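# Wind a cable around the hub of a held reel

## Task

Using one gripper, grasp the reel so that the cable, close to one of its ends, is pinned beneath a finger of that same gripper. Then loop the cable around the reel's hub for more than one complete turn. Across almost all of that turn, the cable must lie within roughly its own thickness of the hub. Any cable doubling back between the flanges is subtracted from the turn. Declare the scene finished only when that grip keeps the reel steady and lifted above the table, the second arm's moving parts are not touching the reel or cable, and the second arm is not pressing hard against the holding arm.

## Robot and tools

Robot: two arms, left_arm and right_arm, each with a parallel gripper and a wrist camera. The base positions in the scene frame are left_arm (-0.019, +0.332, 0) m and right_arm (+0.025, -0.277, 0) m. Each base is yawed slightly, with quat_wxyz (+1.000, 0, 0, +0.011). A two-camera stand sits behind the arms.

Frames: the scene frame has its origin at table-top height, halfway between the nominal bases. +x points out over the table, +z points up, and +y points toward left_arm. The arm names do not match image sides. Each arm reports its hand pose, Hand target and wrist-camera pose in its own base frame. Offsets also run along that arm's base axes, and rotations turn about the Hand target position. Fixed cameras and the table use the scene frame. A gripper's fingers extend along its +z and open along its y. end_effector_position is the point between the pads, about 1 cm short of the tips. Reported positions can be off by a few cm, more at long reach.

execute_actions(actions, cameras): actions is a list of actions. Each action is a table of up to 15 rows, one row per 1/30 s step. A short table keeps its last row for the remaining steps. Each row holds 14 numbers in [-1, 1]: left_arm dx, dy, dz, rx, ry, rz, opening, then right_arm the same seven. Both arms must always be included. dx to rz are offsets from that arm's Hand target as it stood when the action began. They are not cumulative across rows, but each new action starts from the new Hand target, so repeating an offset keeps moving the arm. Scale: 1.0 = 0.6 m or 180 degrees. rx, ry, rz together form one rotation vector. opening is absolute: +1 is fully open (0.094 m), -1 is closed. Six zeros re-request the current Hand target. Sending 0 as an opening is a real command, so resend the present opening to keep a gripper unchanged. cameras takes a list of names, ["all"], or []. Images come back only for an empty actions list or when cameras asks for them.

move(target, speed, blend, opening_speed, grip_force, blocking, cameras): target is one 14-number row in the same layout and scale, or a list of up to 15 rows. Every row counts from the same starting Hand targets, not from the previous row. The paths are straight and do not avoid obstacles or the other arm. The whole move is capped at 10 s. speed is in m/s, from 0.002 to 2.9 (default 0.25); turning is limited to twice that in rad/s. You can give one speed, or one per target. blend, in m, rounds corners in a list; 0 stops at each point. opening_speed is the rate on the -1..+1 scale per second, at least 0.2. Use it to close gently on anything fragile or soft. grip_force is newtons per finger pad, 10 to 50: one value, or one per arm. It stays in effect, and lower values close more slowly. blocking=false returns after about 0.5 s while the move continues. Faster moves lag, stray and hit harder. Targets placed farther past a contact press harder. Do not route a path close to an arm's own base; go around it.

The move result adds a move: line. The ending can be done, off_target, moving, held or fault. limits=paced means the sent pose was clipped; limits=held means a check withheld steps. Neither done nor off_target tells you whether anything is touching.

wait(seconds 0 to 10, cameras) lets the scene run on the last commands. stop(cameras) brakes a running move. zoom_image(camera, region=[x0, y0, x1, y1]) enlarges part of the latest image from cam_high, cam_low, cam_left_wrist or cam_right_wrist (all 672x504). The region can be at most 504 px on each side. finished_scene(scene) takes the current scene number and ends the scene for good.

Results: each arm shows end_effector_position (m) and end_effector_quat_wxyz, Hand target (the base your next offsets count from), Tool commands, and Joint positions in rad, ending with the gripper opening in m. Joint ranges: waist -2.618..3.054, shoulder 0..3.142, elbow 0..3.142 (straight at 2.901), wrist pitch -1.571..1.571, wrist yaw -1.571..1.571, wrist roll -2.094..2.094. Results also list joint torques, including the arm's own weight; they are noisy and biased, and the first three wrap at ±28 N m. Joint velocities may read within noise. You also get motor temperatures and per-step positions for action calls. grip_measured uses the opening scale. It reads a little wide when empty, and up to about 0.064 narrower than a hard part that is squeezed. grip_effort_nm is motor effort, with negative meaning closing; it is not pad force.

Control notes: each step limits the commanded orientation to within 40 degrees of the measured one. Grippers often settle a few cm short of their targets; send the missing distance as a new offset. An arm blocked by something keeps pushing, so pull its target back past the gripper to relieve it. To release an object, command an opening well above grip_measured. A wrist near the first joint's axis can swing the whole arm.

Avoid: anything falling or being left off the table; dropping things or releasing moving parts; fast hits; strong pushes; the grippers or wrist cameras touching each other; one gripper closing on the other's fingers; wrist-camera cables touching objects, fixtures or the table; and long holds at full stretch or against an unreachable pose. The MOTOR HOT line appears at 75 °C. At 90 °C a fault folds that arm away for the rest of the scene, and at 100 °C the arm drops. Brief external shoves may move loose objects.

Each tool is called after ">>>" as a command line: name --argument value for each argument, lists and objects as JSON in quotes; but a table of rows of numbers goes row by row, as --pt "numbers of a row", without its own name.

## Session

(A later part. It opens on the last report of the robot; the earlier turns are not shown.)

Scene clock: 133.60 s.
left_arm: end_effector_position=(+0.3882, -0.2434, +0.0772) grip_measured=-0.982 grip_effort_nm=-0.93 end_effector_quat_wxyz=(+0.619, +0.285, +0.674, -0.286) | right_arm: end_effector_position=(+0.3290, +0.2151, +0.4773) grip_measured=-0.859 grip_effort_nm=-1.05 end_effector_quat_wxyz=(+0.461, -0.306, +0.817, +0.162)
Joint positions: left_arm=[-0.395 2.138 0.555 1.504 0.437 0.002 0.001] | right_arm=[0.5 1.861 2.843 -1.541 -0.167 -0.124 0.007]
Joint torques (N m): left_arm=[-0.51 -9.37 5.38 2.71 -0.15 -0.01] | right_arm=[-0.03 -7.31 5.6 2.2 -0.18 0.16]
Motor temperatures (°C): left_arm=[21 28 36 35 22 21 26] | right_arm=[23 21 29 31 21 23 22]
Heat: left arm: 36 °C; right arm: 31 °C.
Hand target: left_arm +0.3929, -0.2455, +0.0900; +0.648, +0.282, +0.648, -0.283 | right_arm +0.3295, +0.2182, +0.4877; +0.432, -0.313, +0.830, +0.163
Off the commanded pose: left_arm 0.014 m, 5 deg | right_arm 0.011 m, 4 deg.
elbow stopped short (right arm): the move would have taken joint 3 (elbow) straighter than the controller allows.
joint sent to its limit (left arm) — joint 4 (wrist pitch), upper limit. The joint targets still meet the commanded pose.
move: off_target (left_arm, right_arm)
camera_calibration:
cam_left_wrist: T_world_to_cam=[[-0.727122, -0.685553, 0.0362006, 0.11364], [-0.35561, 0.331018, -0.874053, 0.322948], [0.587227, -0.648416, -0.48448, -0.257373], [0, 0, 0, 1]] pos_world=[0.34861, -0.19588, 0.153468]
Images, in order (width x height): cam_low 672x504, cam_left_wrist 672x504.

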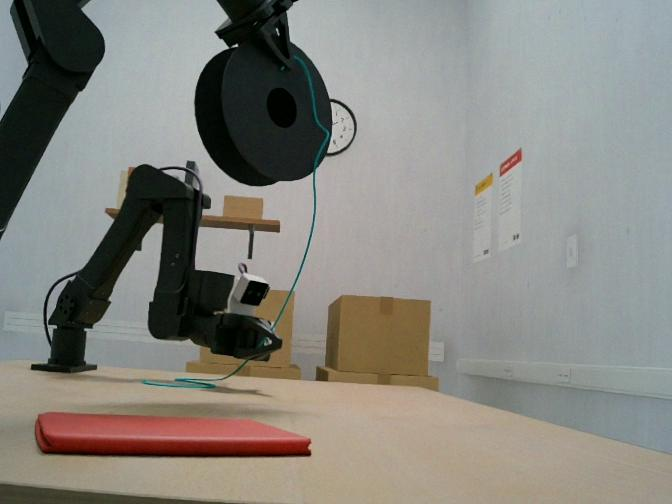

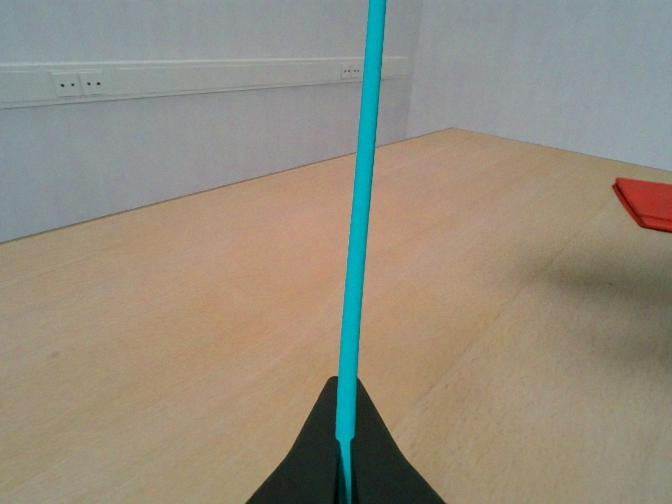

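>>> move --pt "0 0 0 0 0 0 -0.3 0 0 0 0 0 0 -1" --pt "-0.026 0.028 0.02 0 0 0 -0.3 0 0 0 0 0 0 -1" --pt "-0.026 0.028 0.02 0 0 0 -1 0 0 0 0 0 0 -1" --speed 0.06 --opening_speed 1 --cameras '["cam_low","cam_left_wrist"]'

>>> zoom_image --camera "cam_low" --region '[150, 220, 350, 420]'

Scene clock: 136.80 s.
left_arm: end_effector_position=(+0.3787, -0.2316, +0.0763) grip_measured=-0.976 grip_effort_nm=-0.97 end_effector_quat_wxyz=(+0.612, +0.281, +0.682, -0.283) | right_arm: end_effector_position=(+0.3290, +0.2151, +0.4773) grip_measured=-0.859 grip_effort_nm=-1.04 end_effector_quat_wxyz=(+0.461, -0.306, +0.817, +0.162)
Joint positions: left_arm=[-0.374 2.101 0.497 1.504 0.448 0.002 0.001] | right_arm=[0.5 1.861 2.843 -1.541 -0.167 -0.124 0.007]
Joint torques (N m): left_arm=[0.62 -13.49 2.51 2.71 0.12 0.01] | right_arm=[0.03 -7.27 5.64 2.2 -0.19 0.16]
Heat: left arm: 36 °C; right arm: 31 °C.
Hand target: left_arm +0.3772, -0.2287, +0.1021; +0.648, +0.282, +0.648, -0.282 | right_arm +0.3295, +0.2182, +0.4877; +0.432, -0.313, +0.830, +0.163
Off the commanded pose: left_arm 0.026 m, 6 deg | right_arm 0.011 m, 4 deg.
elbow stopped short (right arm): the move would have taken joint 3 (elbow) straighter than the controller allows.
joint sent to its limit (left arm) — joint 4 (wrist pitch), upper limit. The joint targets still meet the commanded pose.
move: off_target (left_arm, right_arm); target 3's new opening was sent with left_arm's hand 0.026 m and 6 deg from that target
camera_calibration:
cam_left_wrist: T_world_to_cam=[[-0.719476, -0.693007, 0.0457849, 0.109604], [-0.376173, 0.333427, -0.864477, 0.322499], [0.583822, -0.639193, -0.500583, -0.239871], [0, 0, 0, 1]] pos_world=[0.340215, -0.184897, 0.1537]
Images, in order (width x height): cam_low 672x504, cam_left_wrist 672x504.

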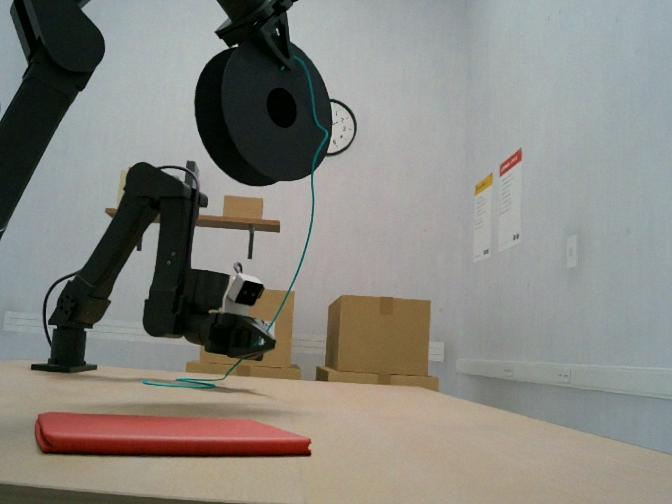

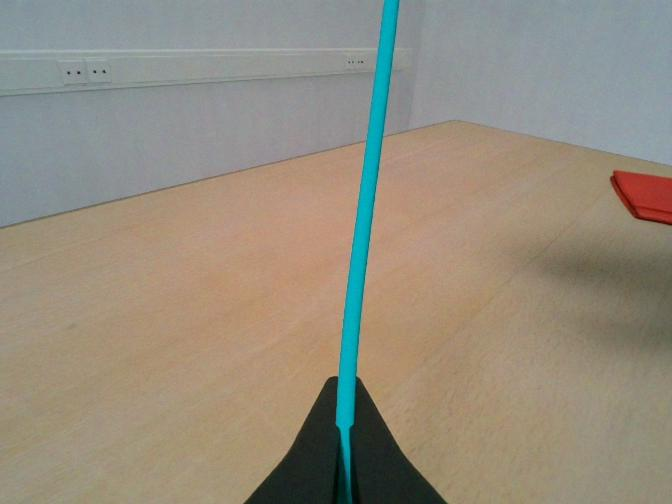

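Scaled by 2.520 from the camera's 672x504 image, which has a finer 960x720 frame.

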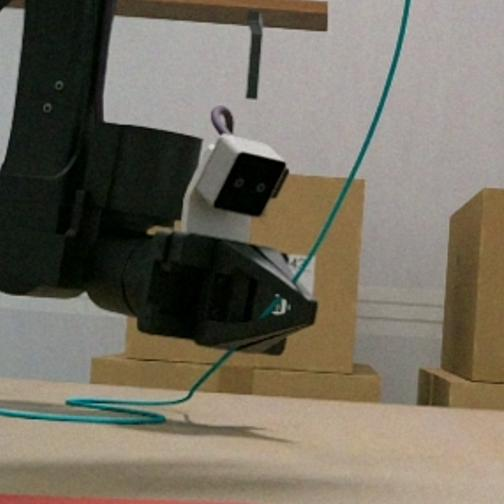

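>>> move --pt "0 0 0 0 0 0 -0.4 0 0 0 0 0 0 -1" --pt "-0.024 0.026 0.02 0 0 0 -0.4 0 0 0 0 0 0 -1" --pt "-0.024 0.026 0.02 0 0 0 -1 0 0 0 0 0 0 -1" --speed 0.06 --opening_speed 1 --cameras '["cam_low","cam_left_wrist"]'

>>> zoom_image --camera "cam_low" --region '[150, 220, 350, 420]'

Scene clock: 139.77 s.
left_arm: end_effector_position=(+0.3646, -0.2160, +0.0892) grip_measured=-0.951 grip_effort_nm=-1.05 end_effector_quat_wxyz=(+0.615, +0.280, +0.680, -0.284) | right_arm: end_effector_position=(+0.3290, +0.2151, +0.4773) grip_measured=-0.859 grip_effort_nm=-1.05 end_effector_quat_wxyz=(+0.461, -0.306, +0.817, +0.162)
Joint positions: left_arm=[-0.338 2.014 0.416 1.504 0.484 0.002 0.002] | right_arm=[0.5 1.861 2.843 -1.541 -0.167 -0.124 0.007]
Joint torques (N m): left_arm=[0.66 -12.57 2.59 2.69 0.11 -0.03] | right_arm=[-0.03 -7.31 5.63 2.2 -0.18 0.17]
Heat: left arm: 37 °C; right arm: 32 °C.
Hand target: left_arm +0.3628, -0.2131, +0.1141; +0.648, +0.282, +0.648, -0.282 | right_arm +0.3295, +0.2182, +0.4877; +0.432, -0.313, +0.830, +0.163
Off the commanded pose: left_arm 0.025 m, 5 deg | right_arm 0.011 m, 4 deg.
elbow stopped short (right arm): the move would have taken joint 3 (elbow) straighter than the controller allows.
joint sent to its limit (left arm) — joint 4 (wrist pitch), upper limit. The joint targets still meet the commanded pose.
move: off_target (left_arm, right_arm); target 3's new opening was sent with left_arm's hand 0.025 m and 5 deg from that target
camera_calibration:
cam_left_wrist: T_world_to_cam=[[-0.719244, -0.693226, 0.0460955, 0.109454], [-0.372177, 0.328421, -0.868115, 0.320994], [0.586661, -0.641543, -0.494218, -0.217366], [0, 0, 0, 1]] pos_world=[0.325711, -0.168994, 0.166188]
Images, in order (width x height): cam_low 672x504, cam_left_wrist 672x504.

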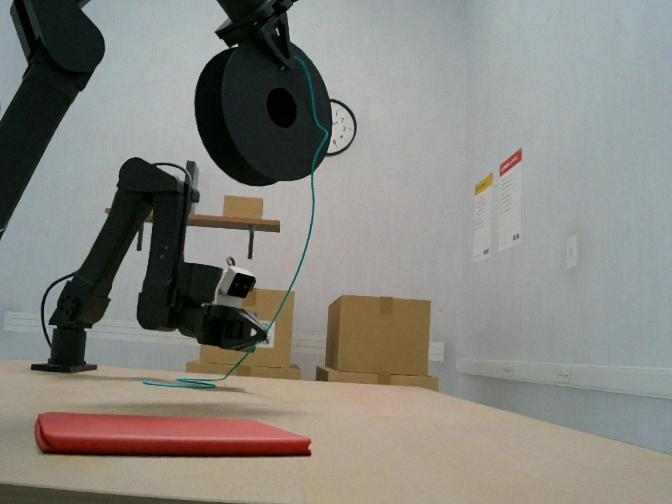

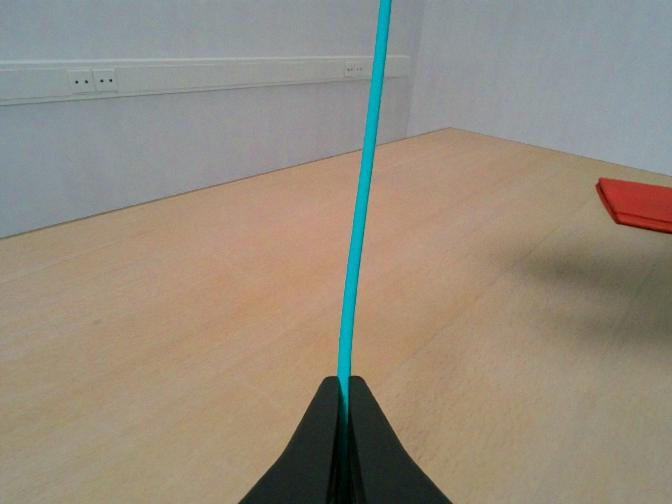

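Scaled by 2.520 from the camera's 672x504 image, which has a finer 960x720 frame.

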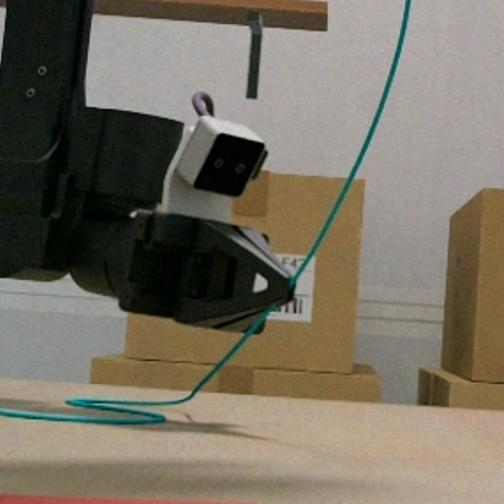

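>>> move --pt "0.2375 0.058 0.56 0 0 0 -1 0 0 0 0 0 0 -1" --pt "0.135 -0.071 0.142 0 0 0 -1 0 0 0 0 0 0 -1" --speed 0.12 --cameras '["all"]'

>>> zoom_image --camera "cam_low" --region '[180, 0, 400, 260]'

Scene clock: 147.33 s.
left_arm: end_effector_position=(+0.4438, -0.2558, +0.2144) grip_measured=-0.951 grip_effort_nm=-1.05 end_effector_quat_wxyz=(+0.655, +0.284, +0.638, -0.289) | right_arm: end_effector_position=(+0.3290, +0.2151, +0.4773) grip_measured=-0.859 grip_effort_nm=-1.05 end_effector_quat_wxyz=(+0.461, -0.306, +0.817, +0.162)
Joint positions: left_arm=[-0.365 1.82 0.859 0.989 0.468 -0.009 0.002] | right_arm=[0.5 1.861 2.843 -1.541 -0.167 -0.124 0.007]
Joint torques (N m): left_arm=[-0.44 -9.72 5.87 1.97 -0.21 0.06] | right_arm=[0.03 -7.27 5.64 2.19 -0.2 0.17]
Heat: left arm: 37 °C; right arm: 32 °C.
Hand target: left_arm +0.4439, -0.2556, +0.1992; +0.648, +0.282, +0.648, -0.282 | right_arm +0.3295, +0.2182, +0.4877; +0.432, -0.313, +0.830, +0.163
Off the commanded pose: left_arm 0.015 m, 2 deg | right_arm 0.011 m, 4 deg.
elbow stopped short (right arm): the move would have taken joint 3 (elbow) straighter than the controller allows.
move: off_target (left_arm, right_arm)
camera_calibration:
cam_left_wrist: T_world_to_cam=[[-0.729793, -0.683664, 0.00226354, 0.149653], [-0.27371, 0.289141, -0.917322, 0.428906], [0.626486, -0.670075, -0.398139, -0.273026], [0, 0, 0, 1]] pos_world=[0.397658, -0.20465, 0.284404]
cam_right_wrist: T_world_to_cam=[[0.654566, -0.755793, 0.0178794, -0.0612264], [-0.635622, -0.562987, -0.528233, 0.619453], [0.409301, 0.334399, -0.848911, 0.287202], [0, 0, 0, 1]] pos_world=[0.316263, 0.206429, 0.572119]

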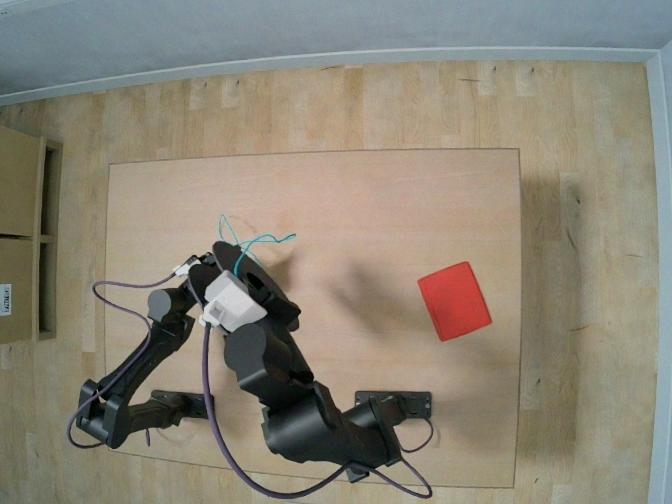

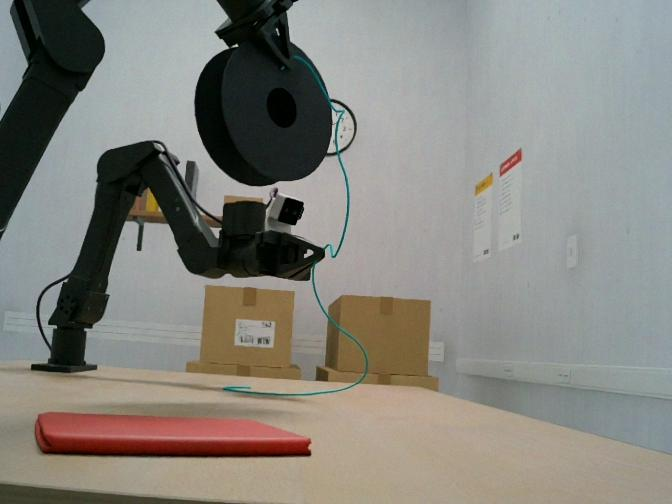

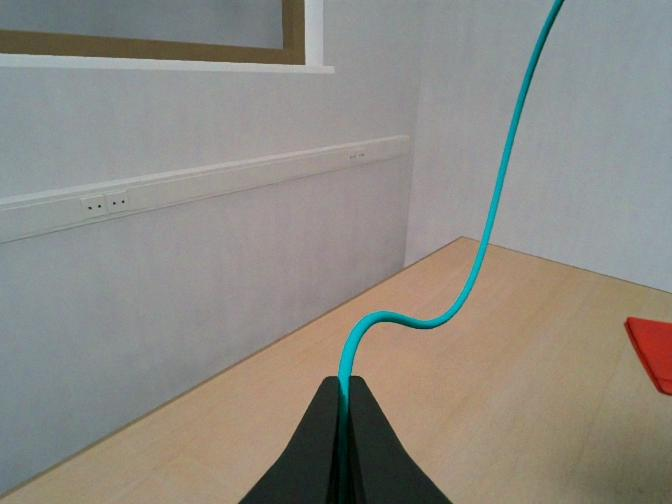

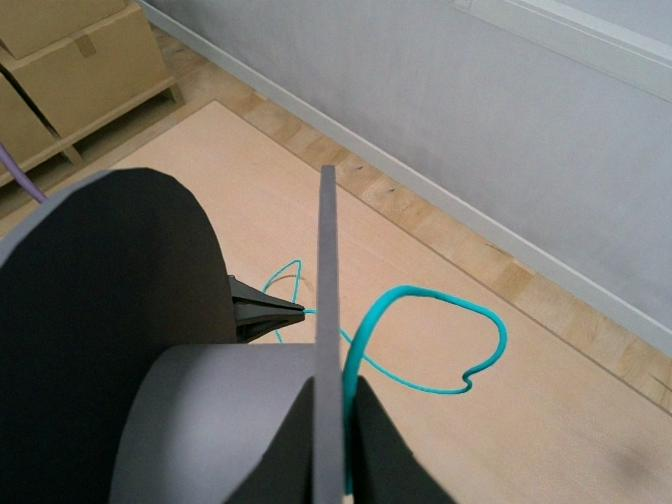

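Scaled by 1.938 from the camera's 672x504 image, which has a finer 960x720 frame.

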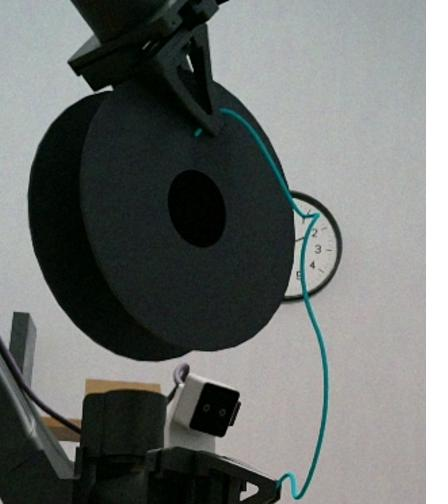

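>>> move --pt "0.08 0.12 0.35 0 0 0 -1 0 0 0 0 0 0 -1" --pt "-0.007 0.198 0.66 0 0 0 -1 0 0 0 0 0 0 -1" --speed 0.12 --blend '[0.04,0]' --cameras '["all"]'

>>> zoom_image --camera "cam_low" --region '[180, 0, 400, 260]'

Scene clock: 152.57 s.
left_arm: end_effector_position=(+0.4350, -0.1382, +0.6000) grip_measured=-0.951 grip_effort_nm=-1.05 end_effector_quat_wxyz=(+0.669, +0.275, +0.631, -0.281) | right_arm: end_effector_position=(+0.3290, +0.2151, +0.4773) grip_measured=-0.859 grip_effort_nm=-1.04 end_effector_quat_wxyz=(+0.461, -0.306, +0.817, +0.162)
Joint positions: left_arm=[-0.029 1.984 2.844 -0.785 0.779 -0.04 0.002] | right_arm=[0.5 1.861 2.843 -1.541 -0.167 -0.124 0.007]
Joint torques (N m): left_arm=[0.64 -8.58 6.9 1.56 0.1 -0.06] | right_arm=[0.02 -7.27 5.63 2.19 -0.18 0.17]
Heat: left arm: 37 °C; right arm: 32 °C.
Hand target: left_arm +0.4396, -0.1368, +0.5953; +0.648, +0.282, +0.648, -0.282 | right_arm +0.3295, +0.2182, +0.4877; +0.432, -0.313, +0.830, +0.163
Off the commanded pose: left_arm 0.007 m, 3 deg | right_arm 0.011 m, 4 deg.
elbow stopped short (right arm): the move would have taken joint 3 (elbow) straighter than the controller allows.
elbow stopped short (left arm): the move would have taken joint 3 (elbow) straighter than the controller allows.
move: off_target (left_arm, right_arm)
camera_calibration:
cam_left_wrist: T_world_to_cam=[[-0.712119, -0.702032, -0.00617236, 0.217532], [-0.256754, 0.268606, -0.928401, 0.742794], [0.653425, -0.659547, -0.371529, -0.0613651], [0, 0, 0, 1]] pos_world=[0.385722, -0.0872778, 0.668155]
cam_right_wrist: T_world_to_cam=[[0.654566, -0.755793, 0.0178794, -0.0612264], [-0.635622, -0.562987, -0.528233, 0.619453], [0.409301, 0.334399, -0.848911, 0.287202], [0, 0, 0, 1]] pos_world=[0.316263, 0.206429, 0.572119]

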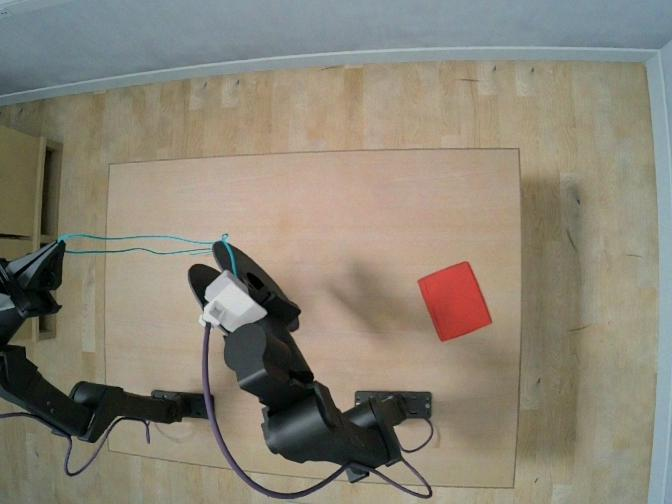

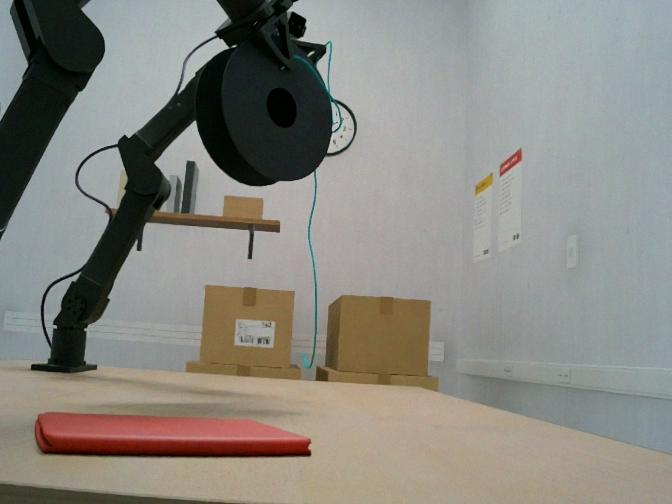

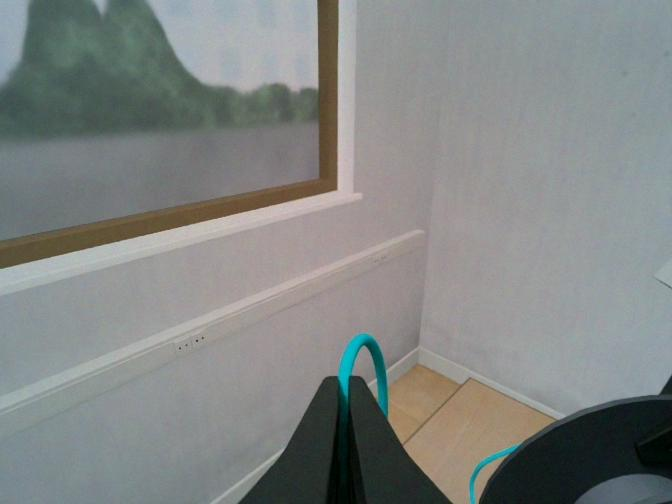

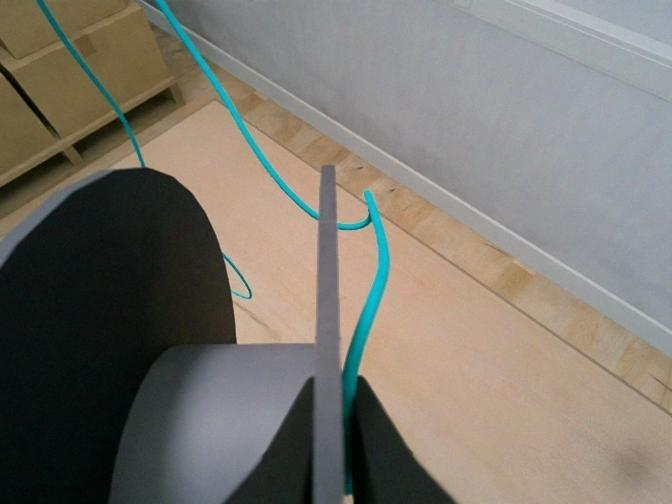

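Scaled by 1.938 from the camera's 672x504 image, which has a finer 960x720 frame.

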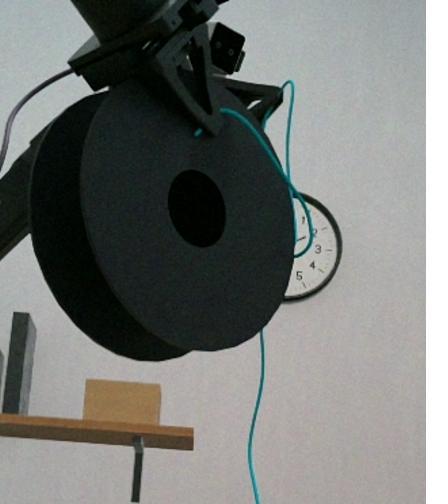

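>>> move --pt "-0.3535 0.012 0.025 0 0 0 -1 0 0 0 0 0 0 -1" --speed 0.12 --cameras '["all"]'

>>> zoom_image --camera "cam_low" --region '[180, 0, 400, 260]'

Scene clock: 156.17 s.
left_arm: end_effector_position=(+0.2295, -0.1301, +0.6124) grip_measured=-0.951 grip_effort_nm=-1.05 end_effector_quat_wxyz=(+0.652, +0.280, +0.646, -0.282) | right_arm: end_effector_position=(+0.3290, +0.2152, +0.4773) grip_measured=-0.859 grip_effort_nm=-1.05 end_effector_quat_wxyz=(+0.461, -0.306, +0.817, +0.162)
Joint positions: left_arm=[0.004 1.298 2.277 -0.965 0.821 -0.01 0.002] | right_arm=[0.5 1.861 2.843 -1.541 -0.168 -0.124 0.007]
Joint torques (N m): left_arm=[0.77 -1.52 4.36 1.58 0.14 0.05] | right_arm=[-0.01 -7.3 5.7 2.21 -0.19 0.17]
Heat: left arm: 36 °C; right arm: 32 °C.
Hand target: left_arm +0.2274, -0.1297, +0.6104; +0.648, +0.282, +0.648, -0.283 | right_arm +0.3295, +0.2182, +0.4877; +0.432, -0.313, +0.830, +0.163
Off the commanded pose: left_arm 0.003 m, 1 deg | right_arm 0.011 m, 4 deg.
elbow stopped short (right arm): the move would have taken joint 3 (elbow) straighter than the controller allows.
move: off_target (right_arm)
camera_calibration:
cam_left_wrist: T_world_to_cam=[[-0.718371, -0.695636, 0.00585008, 0.0718736], [-0.290489, 0.292321, -0.911134, 0.699482], [0.632107, -0.656231, -0.41207, 0.112915], [0, 0, 0, 1]] pos_world=[0.18345, -0.080377, 0.68343]
cam_right_wrist: T_world_to_cam=[[0.654806, -0.755591, 0.0176558, -0.0612152], [-0.635509, -0.563085, -0.528265, 0.619456], [0.409094, 0.33469, -0.848896, 0.287199], [0, 0, 0, 1]] pos_world=[0.316262, 0.20643, 0.572119]

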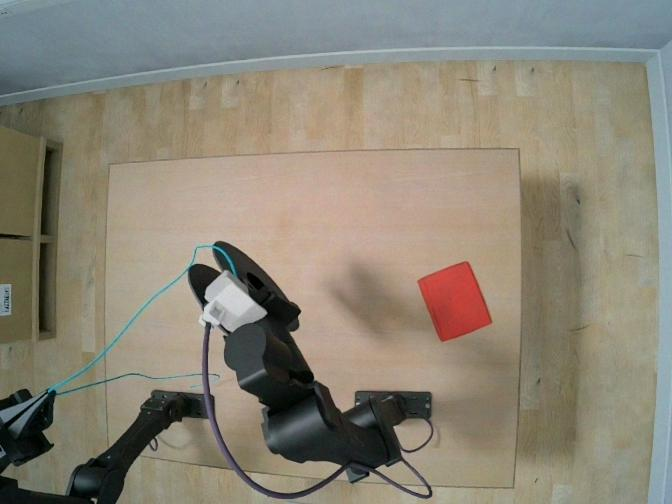

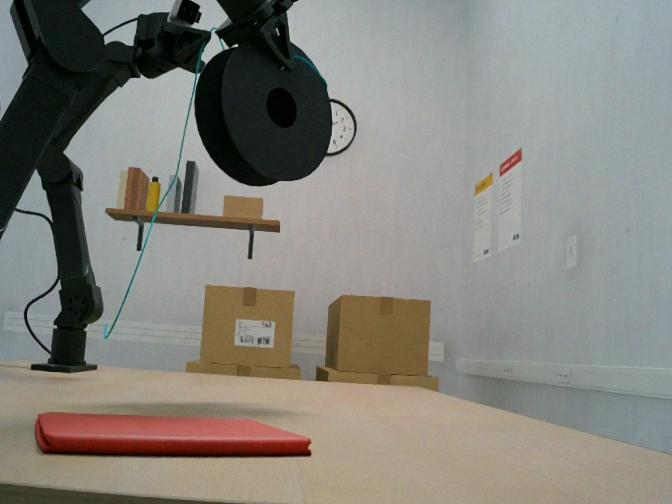

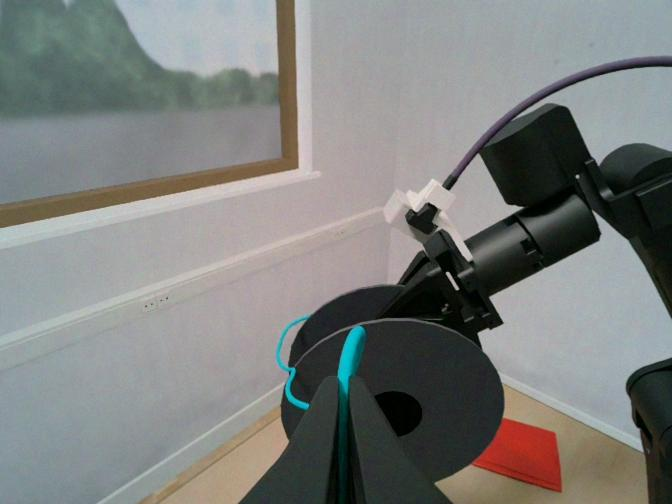

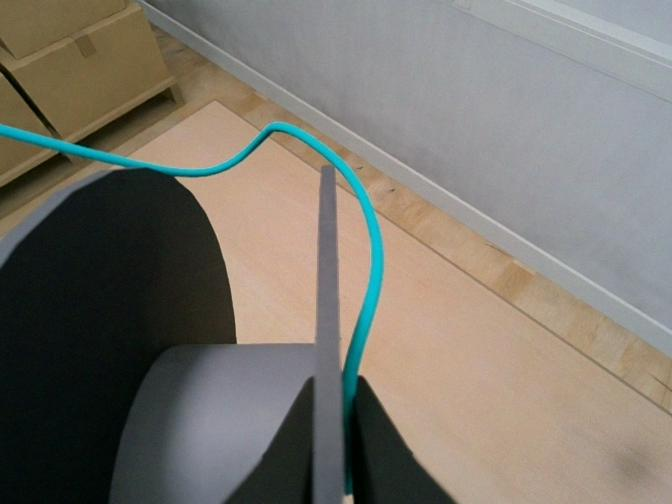

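Scaled by 1.938 from the camera's 672x504 image, which has a finer 960x720 frame.

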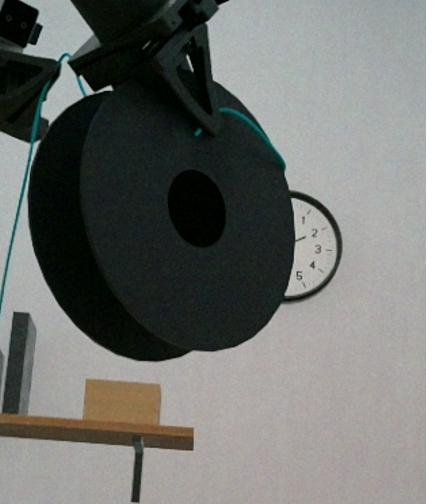

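>>> move --pt "0.376 -0.036 -0.184 0 0 0 -1 0 0 0 0 0 0 -1" --pt "0.3705 -0.201 -0.584 0 0 0 -1 0 0 0 0 0 0 -1" --speed 0.13 --blend '[0.03,0]' --cameras '["all"]'

>>> zoom_image --camera "cam_low" --region '[180, 0, 400, 260]'

Scene clock: 162.23 s.
left_arm: end_effector_position=(+0.4485, -0.2496, +0.2736) grip_measured=-0.951 grip_effort_nm=-1.05 end_effector_quat_wxyz=(+0.654, +0.285, +0.639, -0.287) | right_arm: end_effector_position=(+0.3290, +0.2152, +0.4773) grip_measured=-0.859 grip_effort_nm=-1.04 end_effector_quat_wxyz=(+0.461, -0.306, +0.817, +0.162)
Joint positions: left_arm=[-0.344 1.688 0.987 0.724 0.488 -0.004 0.002] | right_arm=[0.5 1.861 2.843 -1.541 -0.168 -0.124 0.007]
Joint torques (N m): left_arm=[-0.46 -9.44 6.75 2.02 -0.19 0.02] | right_arm=[0.03 -7.31 5.67 2.19 -0.18 0.16]
Heat: left arm: 36 °C; right arm: 32 °C.
Hand target: left_arm +0.4498, -0.2502, +0.2599; +0.648, +0.282, +0.648, -0.283 | right_arm +0.3295, +0.2182, +0.4877; +0.432, -0.313, +0.830, +0.163
Off the commanded pose: left_arm 0.014 m, 1 deg | right_arm 0.011 m, 4 deg.
elbow stopped short (right arm): the move would have taken joint 3 (elbow) straighter than the controller allows.
move: off_target (left_arm, right_arm)
camera_calibration:
cam_left_wrist: T_world_to_cam=[[-0.728916, -0.684604, -0.000353528, 0.157201], [-0.275457, 0.293759, -0.91533, 0.484161], [0.626742, -0.667101, -0.402704, -0.246363], [0, 0, 0, 1]] pos_world=[0.402358, -0.198955, 0.344011]
cam_right_wrist: T_world_to_cam=[[0.654806, -0.755591, 0.0176558, -0.0612152], [-0.635509, -0.563085, -0.528265, 0.619456], [0.409094, 0.33469, -0.848896, 0.287199], [0, 0, 0, 1]] pos_world=[0.316262, 0.20643, 0.572119]

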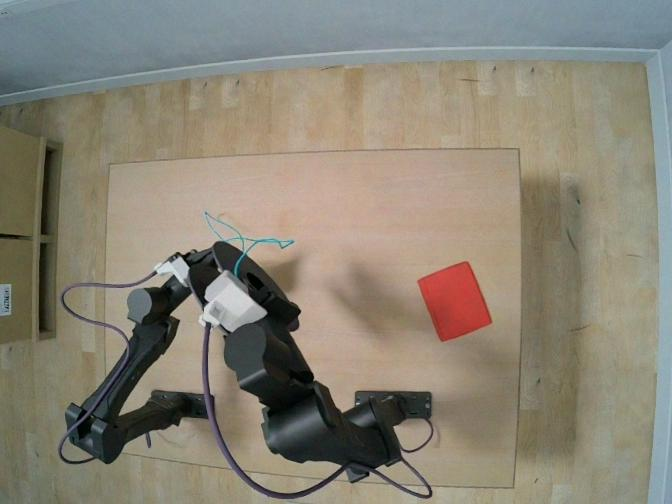

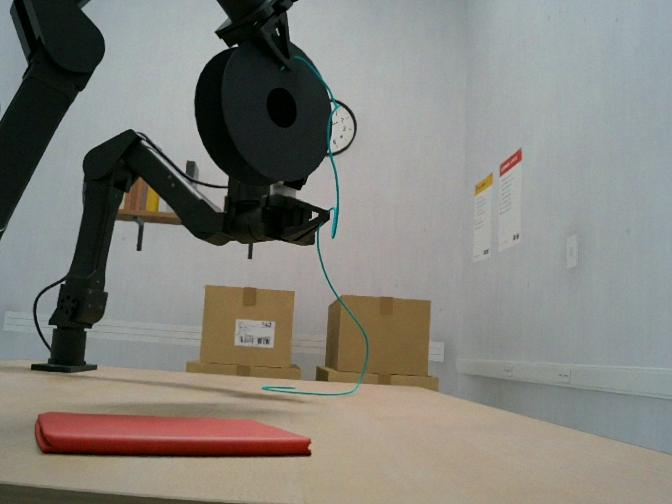

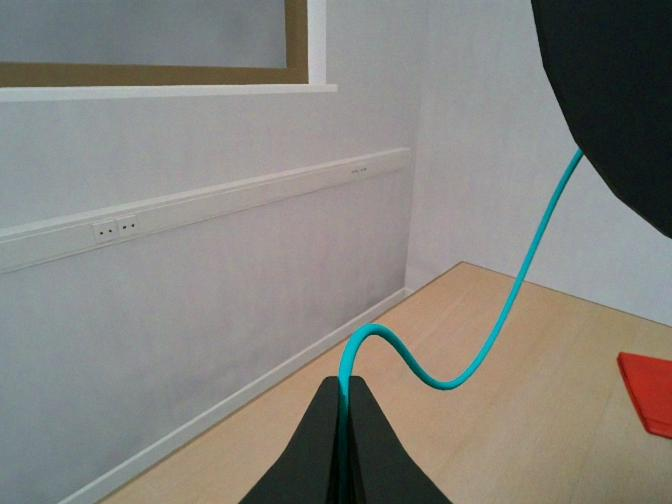

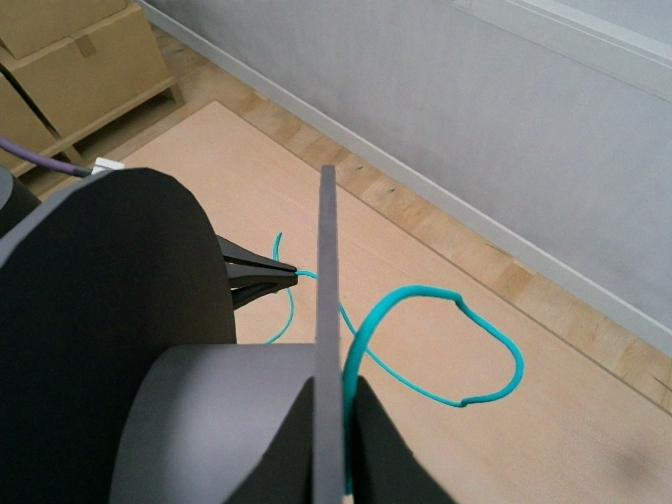

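Scaled by 1.938 from the camera's 672x504 image, which has a finer 960x720 frame.

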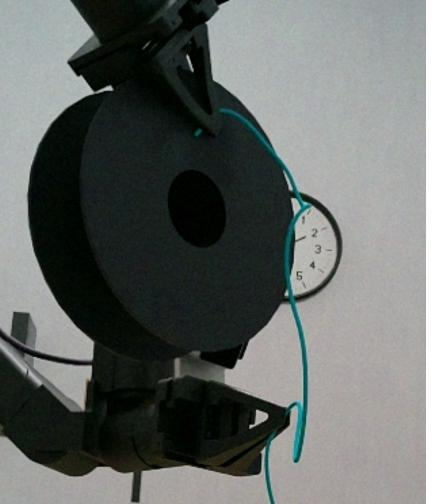

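>>> move --pt "0 0 0 0 0 0 -0.3 0 0 0 0 0 0 -1" --pt "-0.114 0.122 0.0 0 0 0 0.4 0 0 0 0 0 0 -1" --pt "-0.114 0.122 -0.24 0 0 0 0.4 0 0 0 0 0 0 -1" --speed 0.12 --opening_speed 0.8 --cameras '["cam_high","cam_low","cam_left_wrist"]'

Scene clock: 170.13 s.
left_arm: end_effector_position=(+0.3839, -0.1791, +0.1187) grip_measured=+0.398 grip_effort_nm=0.10 end_effector_quat_wxyz=(+0.643, +0.280, +0.654, -0.284) | right_arm: end_effector_position=(+0.3290, +0.2152, +0.4773) grip_measured=-0.859 grip_effort_nm=-1.05 end_effector_quat_wxyz=(+0.461, -0.306, +0.817, +0.162)
Joint positions: left_arm=[-0.182 1.96 0.449 1.496 0.639 -0.002 0.066] | right_arm=[0.5 1.861 2.843 -1.541 -0.168 -0.124 0.007]
Joint torques (N m): left_arm=[0.65 -7.51 3.41 2.31 0.09 0.01] | right_arm=[0.01 -7.32 5.61 2.19 -0.19 0.17]
Heat: left arm: 37 °C; right arm: 33 °C.
Hand target: left_arm +0.3815, -0.1770, +0.1160; +0.648, +0.282, +0.648, -0.283 | right_arm +0.3296, +0.2182, +0.4877; +0.432, -0.313, +0.830, +0.162
Off the commanded pose: left_arm 0.004 m, 1 deg | right_arm 0.011 m, 4 deg.
elbow stopped short (right arm): the move would have taken joint 3 (elbow) straighter than the controller allows.
move: off_target (right_arm)
camera_calibration:
cam_left_wrist: T_world_to_cam=[[-0.720786, -0.692963, 0.0164379, 0.151752], [-0.30976, 0.300801, -0.90198, 0.316771], [0.620094, -0.655226, -0.431465, -0.213132], [0, 0, 0, 1]] pos_world=[0.339666, -0.129776, 0.191267]
Images, in order (width x height): cam_high 672x504, cam_low 672x504, cam_left_wrist 672x504.

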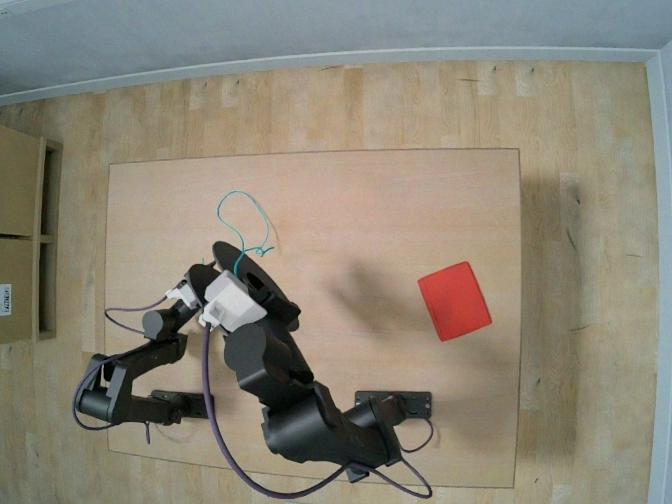

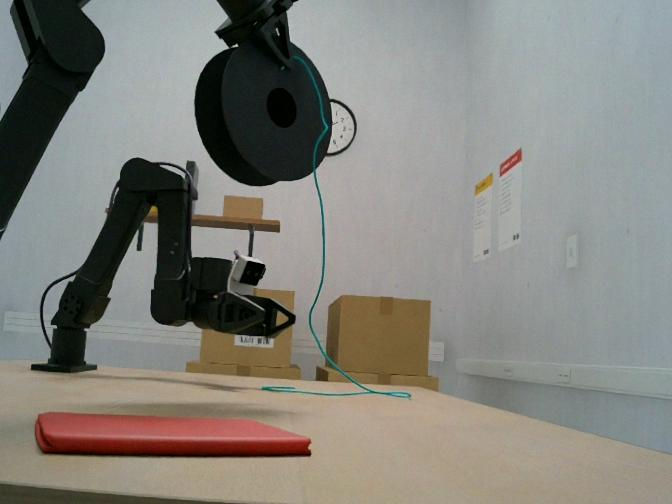

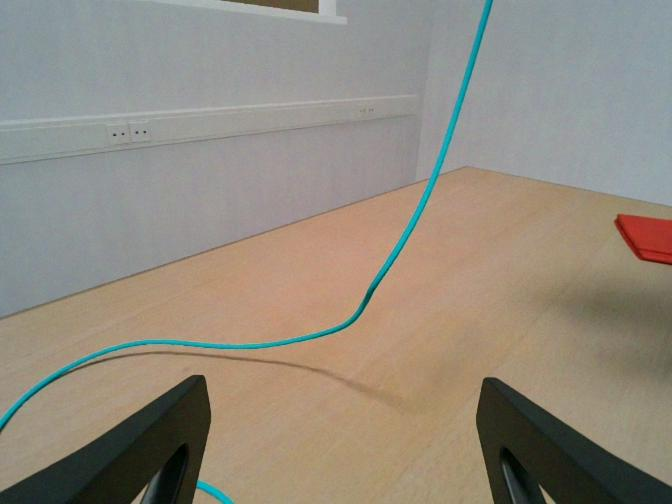

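>>> move --pt "0.09 -0.125 -0.045 0 0 0 0.4 0 0 0 0 0 0 -1" --speed 0.1 --cameras '["cam_low","cam_left_wrist"]'

>>> zoom_image --camera "cam_low" --region '[200, 220, 420, 420]'

Scene clock: 172.83 s.
left_arm: end_effector_position=(+0.4300, -0.2504, +0.0944) grip_measured=+0.398 grip_effort_nm=0.10 end_effector_quat_wxyz=(+0.646, +0.286, +0.647, -0.287) | right_arm: end_effector_position=(+0.3290, +0.2152, +0.4773) grip_measured=-0.859 grip_effort_nm=-1.05 end_effector_quat_wxyz=(+0.461, -0.306, +0.817, +0.162)
Joint positions: left_arm=[-0.365 2.201 0.73 1.471 0.469 -0.002 0.066] | right_arm=[0.5 1.861 2.843 -1.541 -0.168 -0.124 0.007]
Joint torques (N m): left_arm=[-0.43 -10.1 6.78 1.98 -0.17 0] | right_arm=[-0.02 -7.3 5.63 2.19 -0.19 0.18]
Heat: left arm: 37 °C; right arm: 33 °C.
Hand target: left_arm +0.4355, -0.2520, +0.0889; +0.648, +0.282, +0.648, -0.283 | right_arm +0.3296, +0.2182, +0.4877; +0.432, -0.313, +0.830, +0.162
Off the commanded pose: left_arm 0.008 m, 1 deg | right_arm 0.011 m, 4 deg.
elbow stopped short (right arm): the move would have taken joint 3 (elbow) straighter than the controller allows.
move: off_target (right_arm)
camera_calibration:
cam_left_wrist: T_world_to_cam=[[-0.729899, -0.683512, 0.00766623, 0.143057], [-0.292331, 0.301993, -0.907382, 0.323768], [0.617891, -0.664539, -0.420236, -0.301355], [0, 0, 0, 1]] pos_world=[0.385269, -0.200257, 0.166045]
Images, in order (width x height): cam_low 672x504, cam_left_wrist 672x504.

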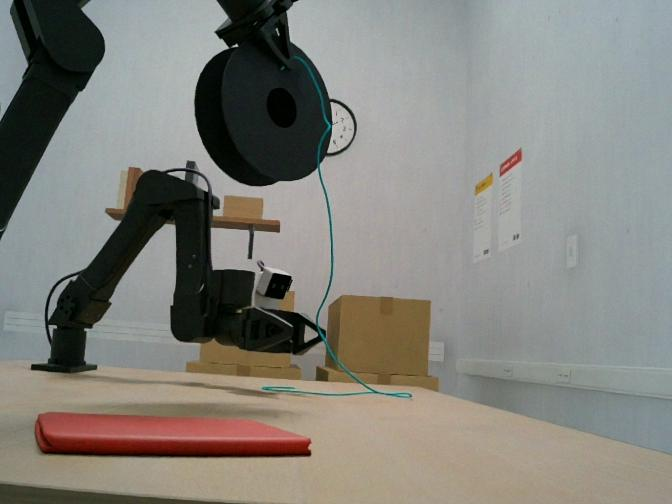

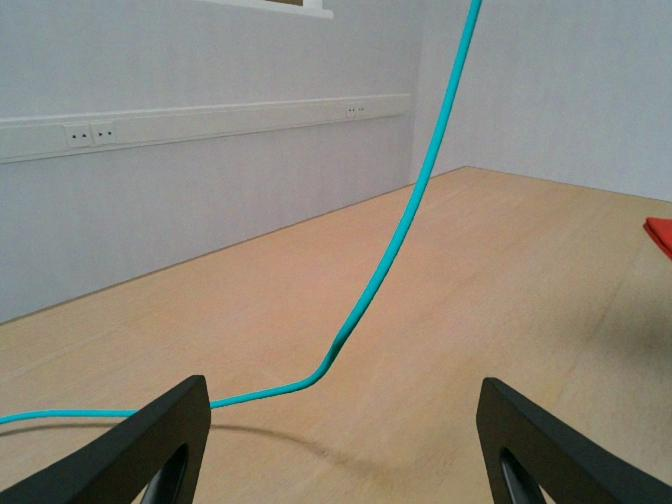

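Scaled by 2.291 from the camera's 672x504 image, which has a finer 960x720 frame.

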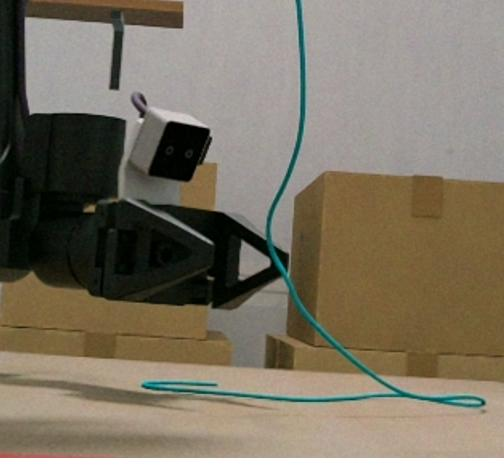

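>>> move --pt "0.043 -0.046 -0.018 0 0 0 0.4 0 0 0 0 0 0 -1" --pt "0.043 -0.046 -0.018 0 0 0 -1 0 0 0 0 0 0 -1" --speed 0.06 --opening_speed 0.9 --cameras '["cam_low","cam_left_wrist"]'

>>> zoom_image --camera "cam_low" --region '[200, 220, 420, 420]'

Scene clock: 176.10 s.
left_arm: end_effector_position=(+0.4564, -0.2767, +0.0887) grip_measured=-0.943 grip_effort_nm=-1.04 end_effector_quat_wxyz=(+0.653, +0.285, +0.641, -0.286) | right_arm: end_effector_position=(+0.3290, +0.2152, +0.4773) grip_measured=-0.859 grip_effort_nm=-1.05 end_effector_quat_wxyz=(+0.461, -0.306, +0.817, +0.162)
Joint positions: left_arm=[-0.408 2.294 0.887 1.423 0.424 -0.002 0.003] | right_arm=[0.5 1.861 2.843 -1.541 -0.168 -0.124 0.007]
Joint torques (N m): left_arm=[-0.59 -11.19 7.36 1.84 -0.19 -0.01] | right_arm=[-0.02 -7.25 5.64 2.19 -0.18 0.15]
Heat: left arm: 38 °C; right arm: 33 °C.
Hand target: left_arm +0.4613, -0.2796, +0.0781; +0.648, +0.282, +0.648, -0.283 | right_arm +0.3296, +0.2182, +0.4877; +0.432, -0.313, +0.830, +0.162
Off the commanded pose: left_arm 0.012 m, 1 deg | right_arm 0.011 m, 4 deg.
elbow stopped short (right arm): the move would have taken joint 3 (elbow) straighter than the controller allows.
move: off_target (left_arm, right_arm); target 2's new opening was sent with left_arm's hand 0.012 m and 1 deg from that target
camera_calibration:
cam_left_wrist: T_world_to_cam=[[-0.728122, -0.685447, 0.00120775, 0.143657], [-0.279488, 0.295278, -0.913618, 0.327203], [0.62588, -0.665562, -0.406573, -0.342734], [0, 0, 0, 1]] pos_world=[0.410559, -0.226257, 0.159418]
Images, in order (width x height): cam_low 672x504, cam_left_wrist 672x504.

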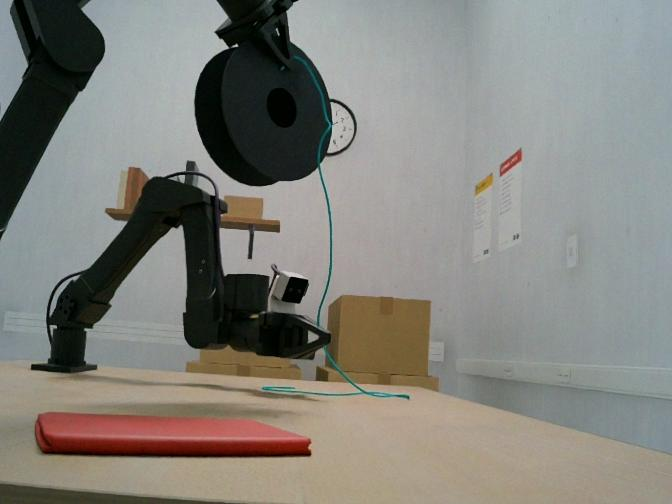

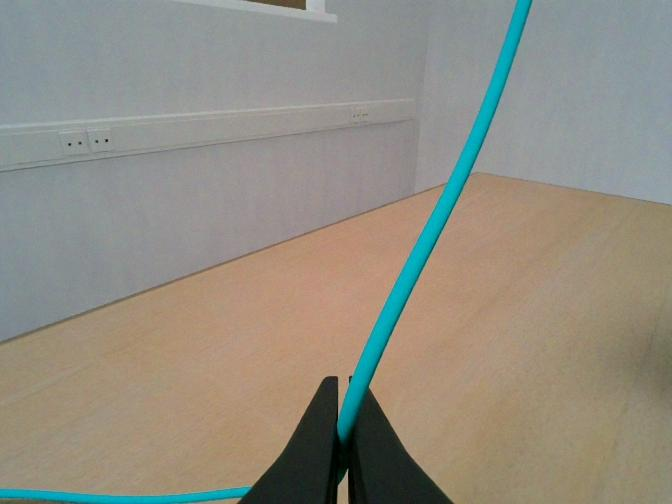

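Scaled by 2.291 from the camera's 672x504 image, which has a finer 960x720 frame.

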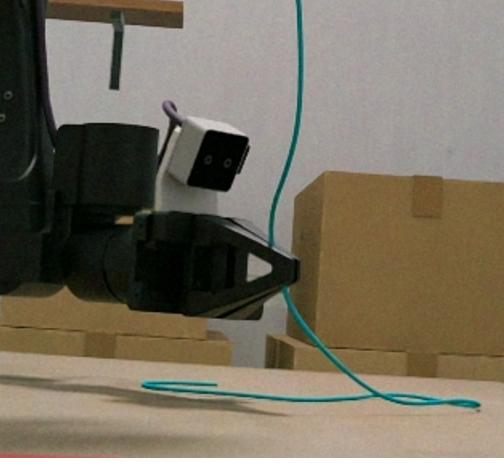

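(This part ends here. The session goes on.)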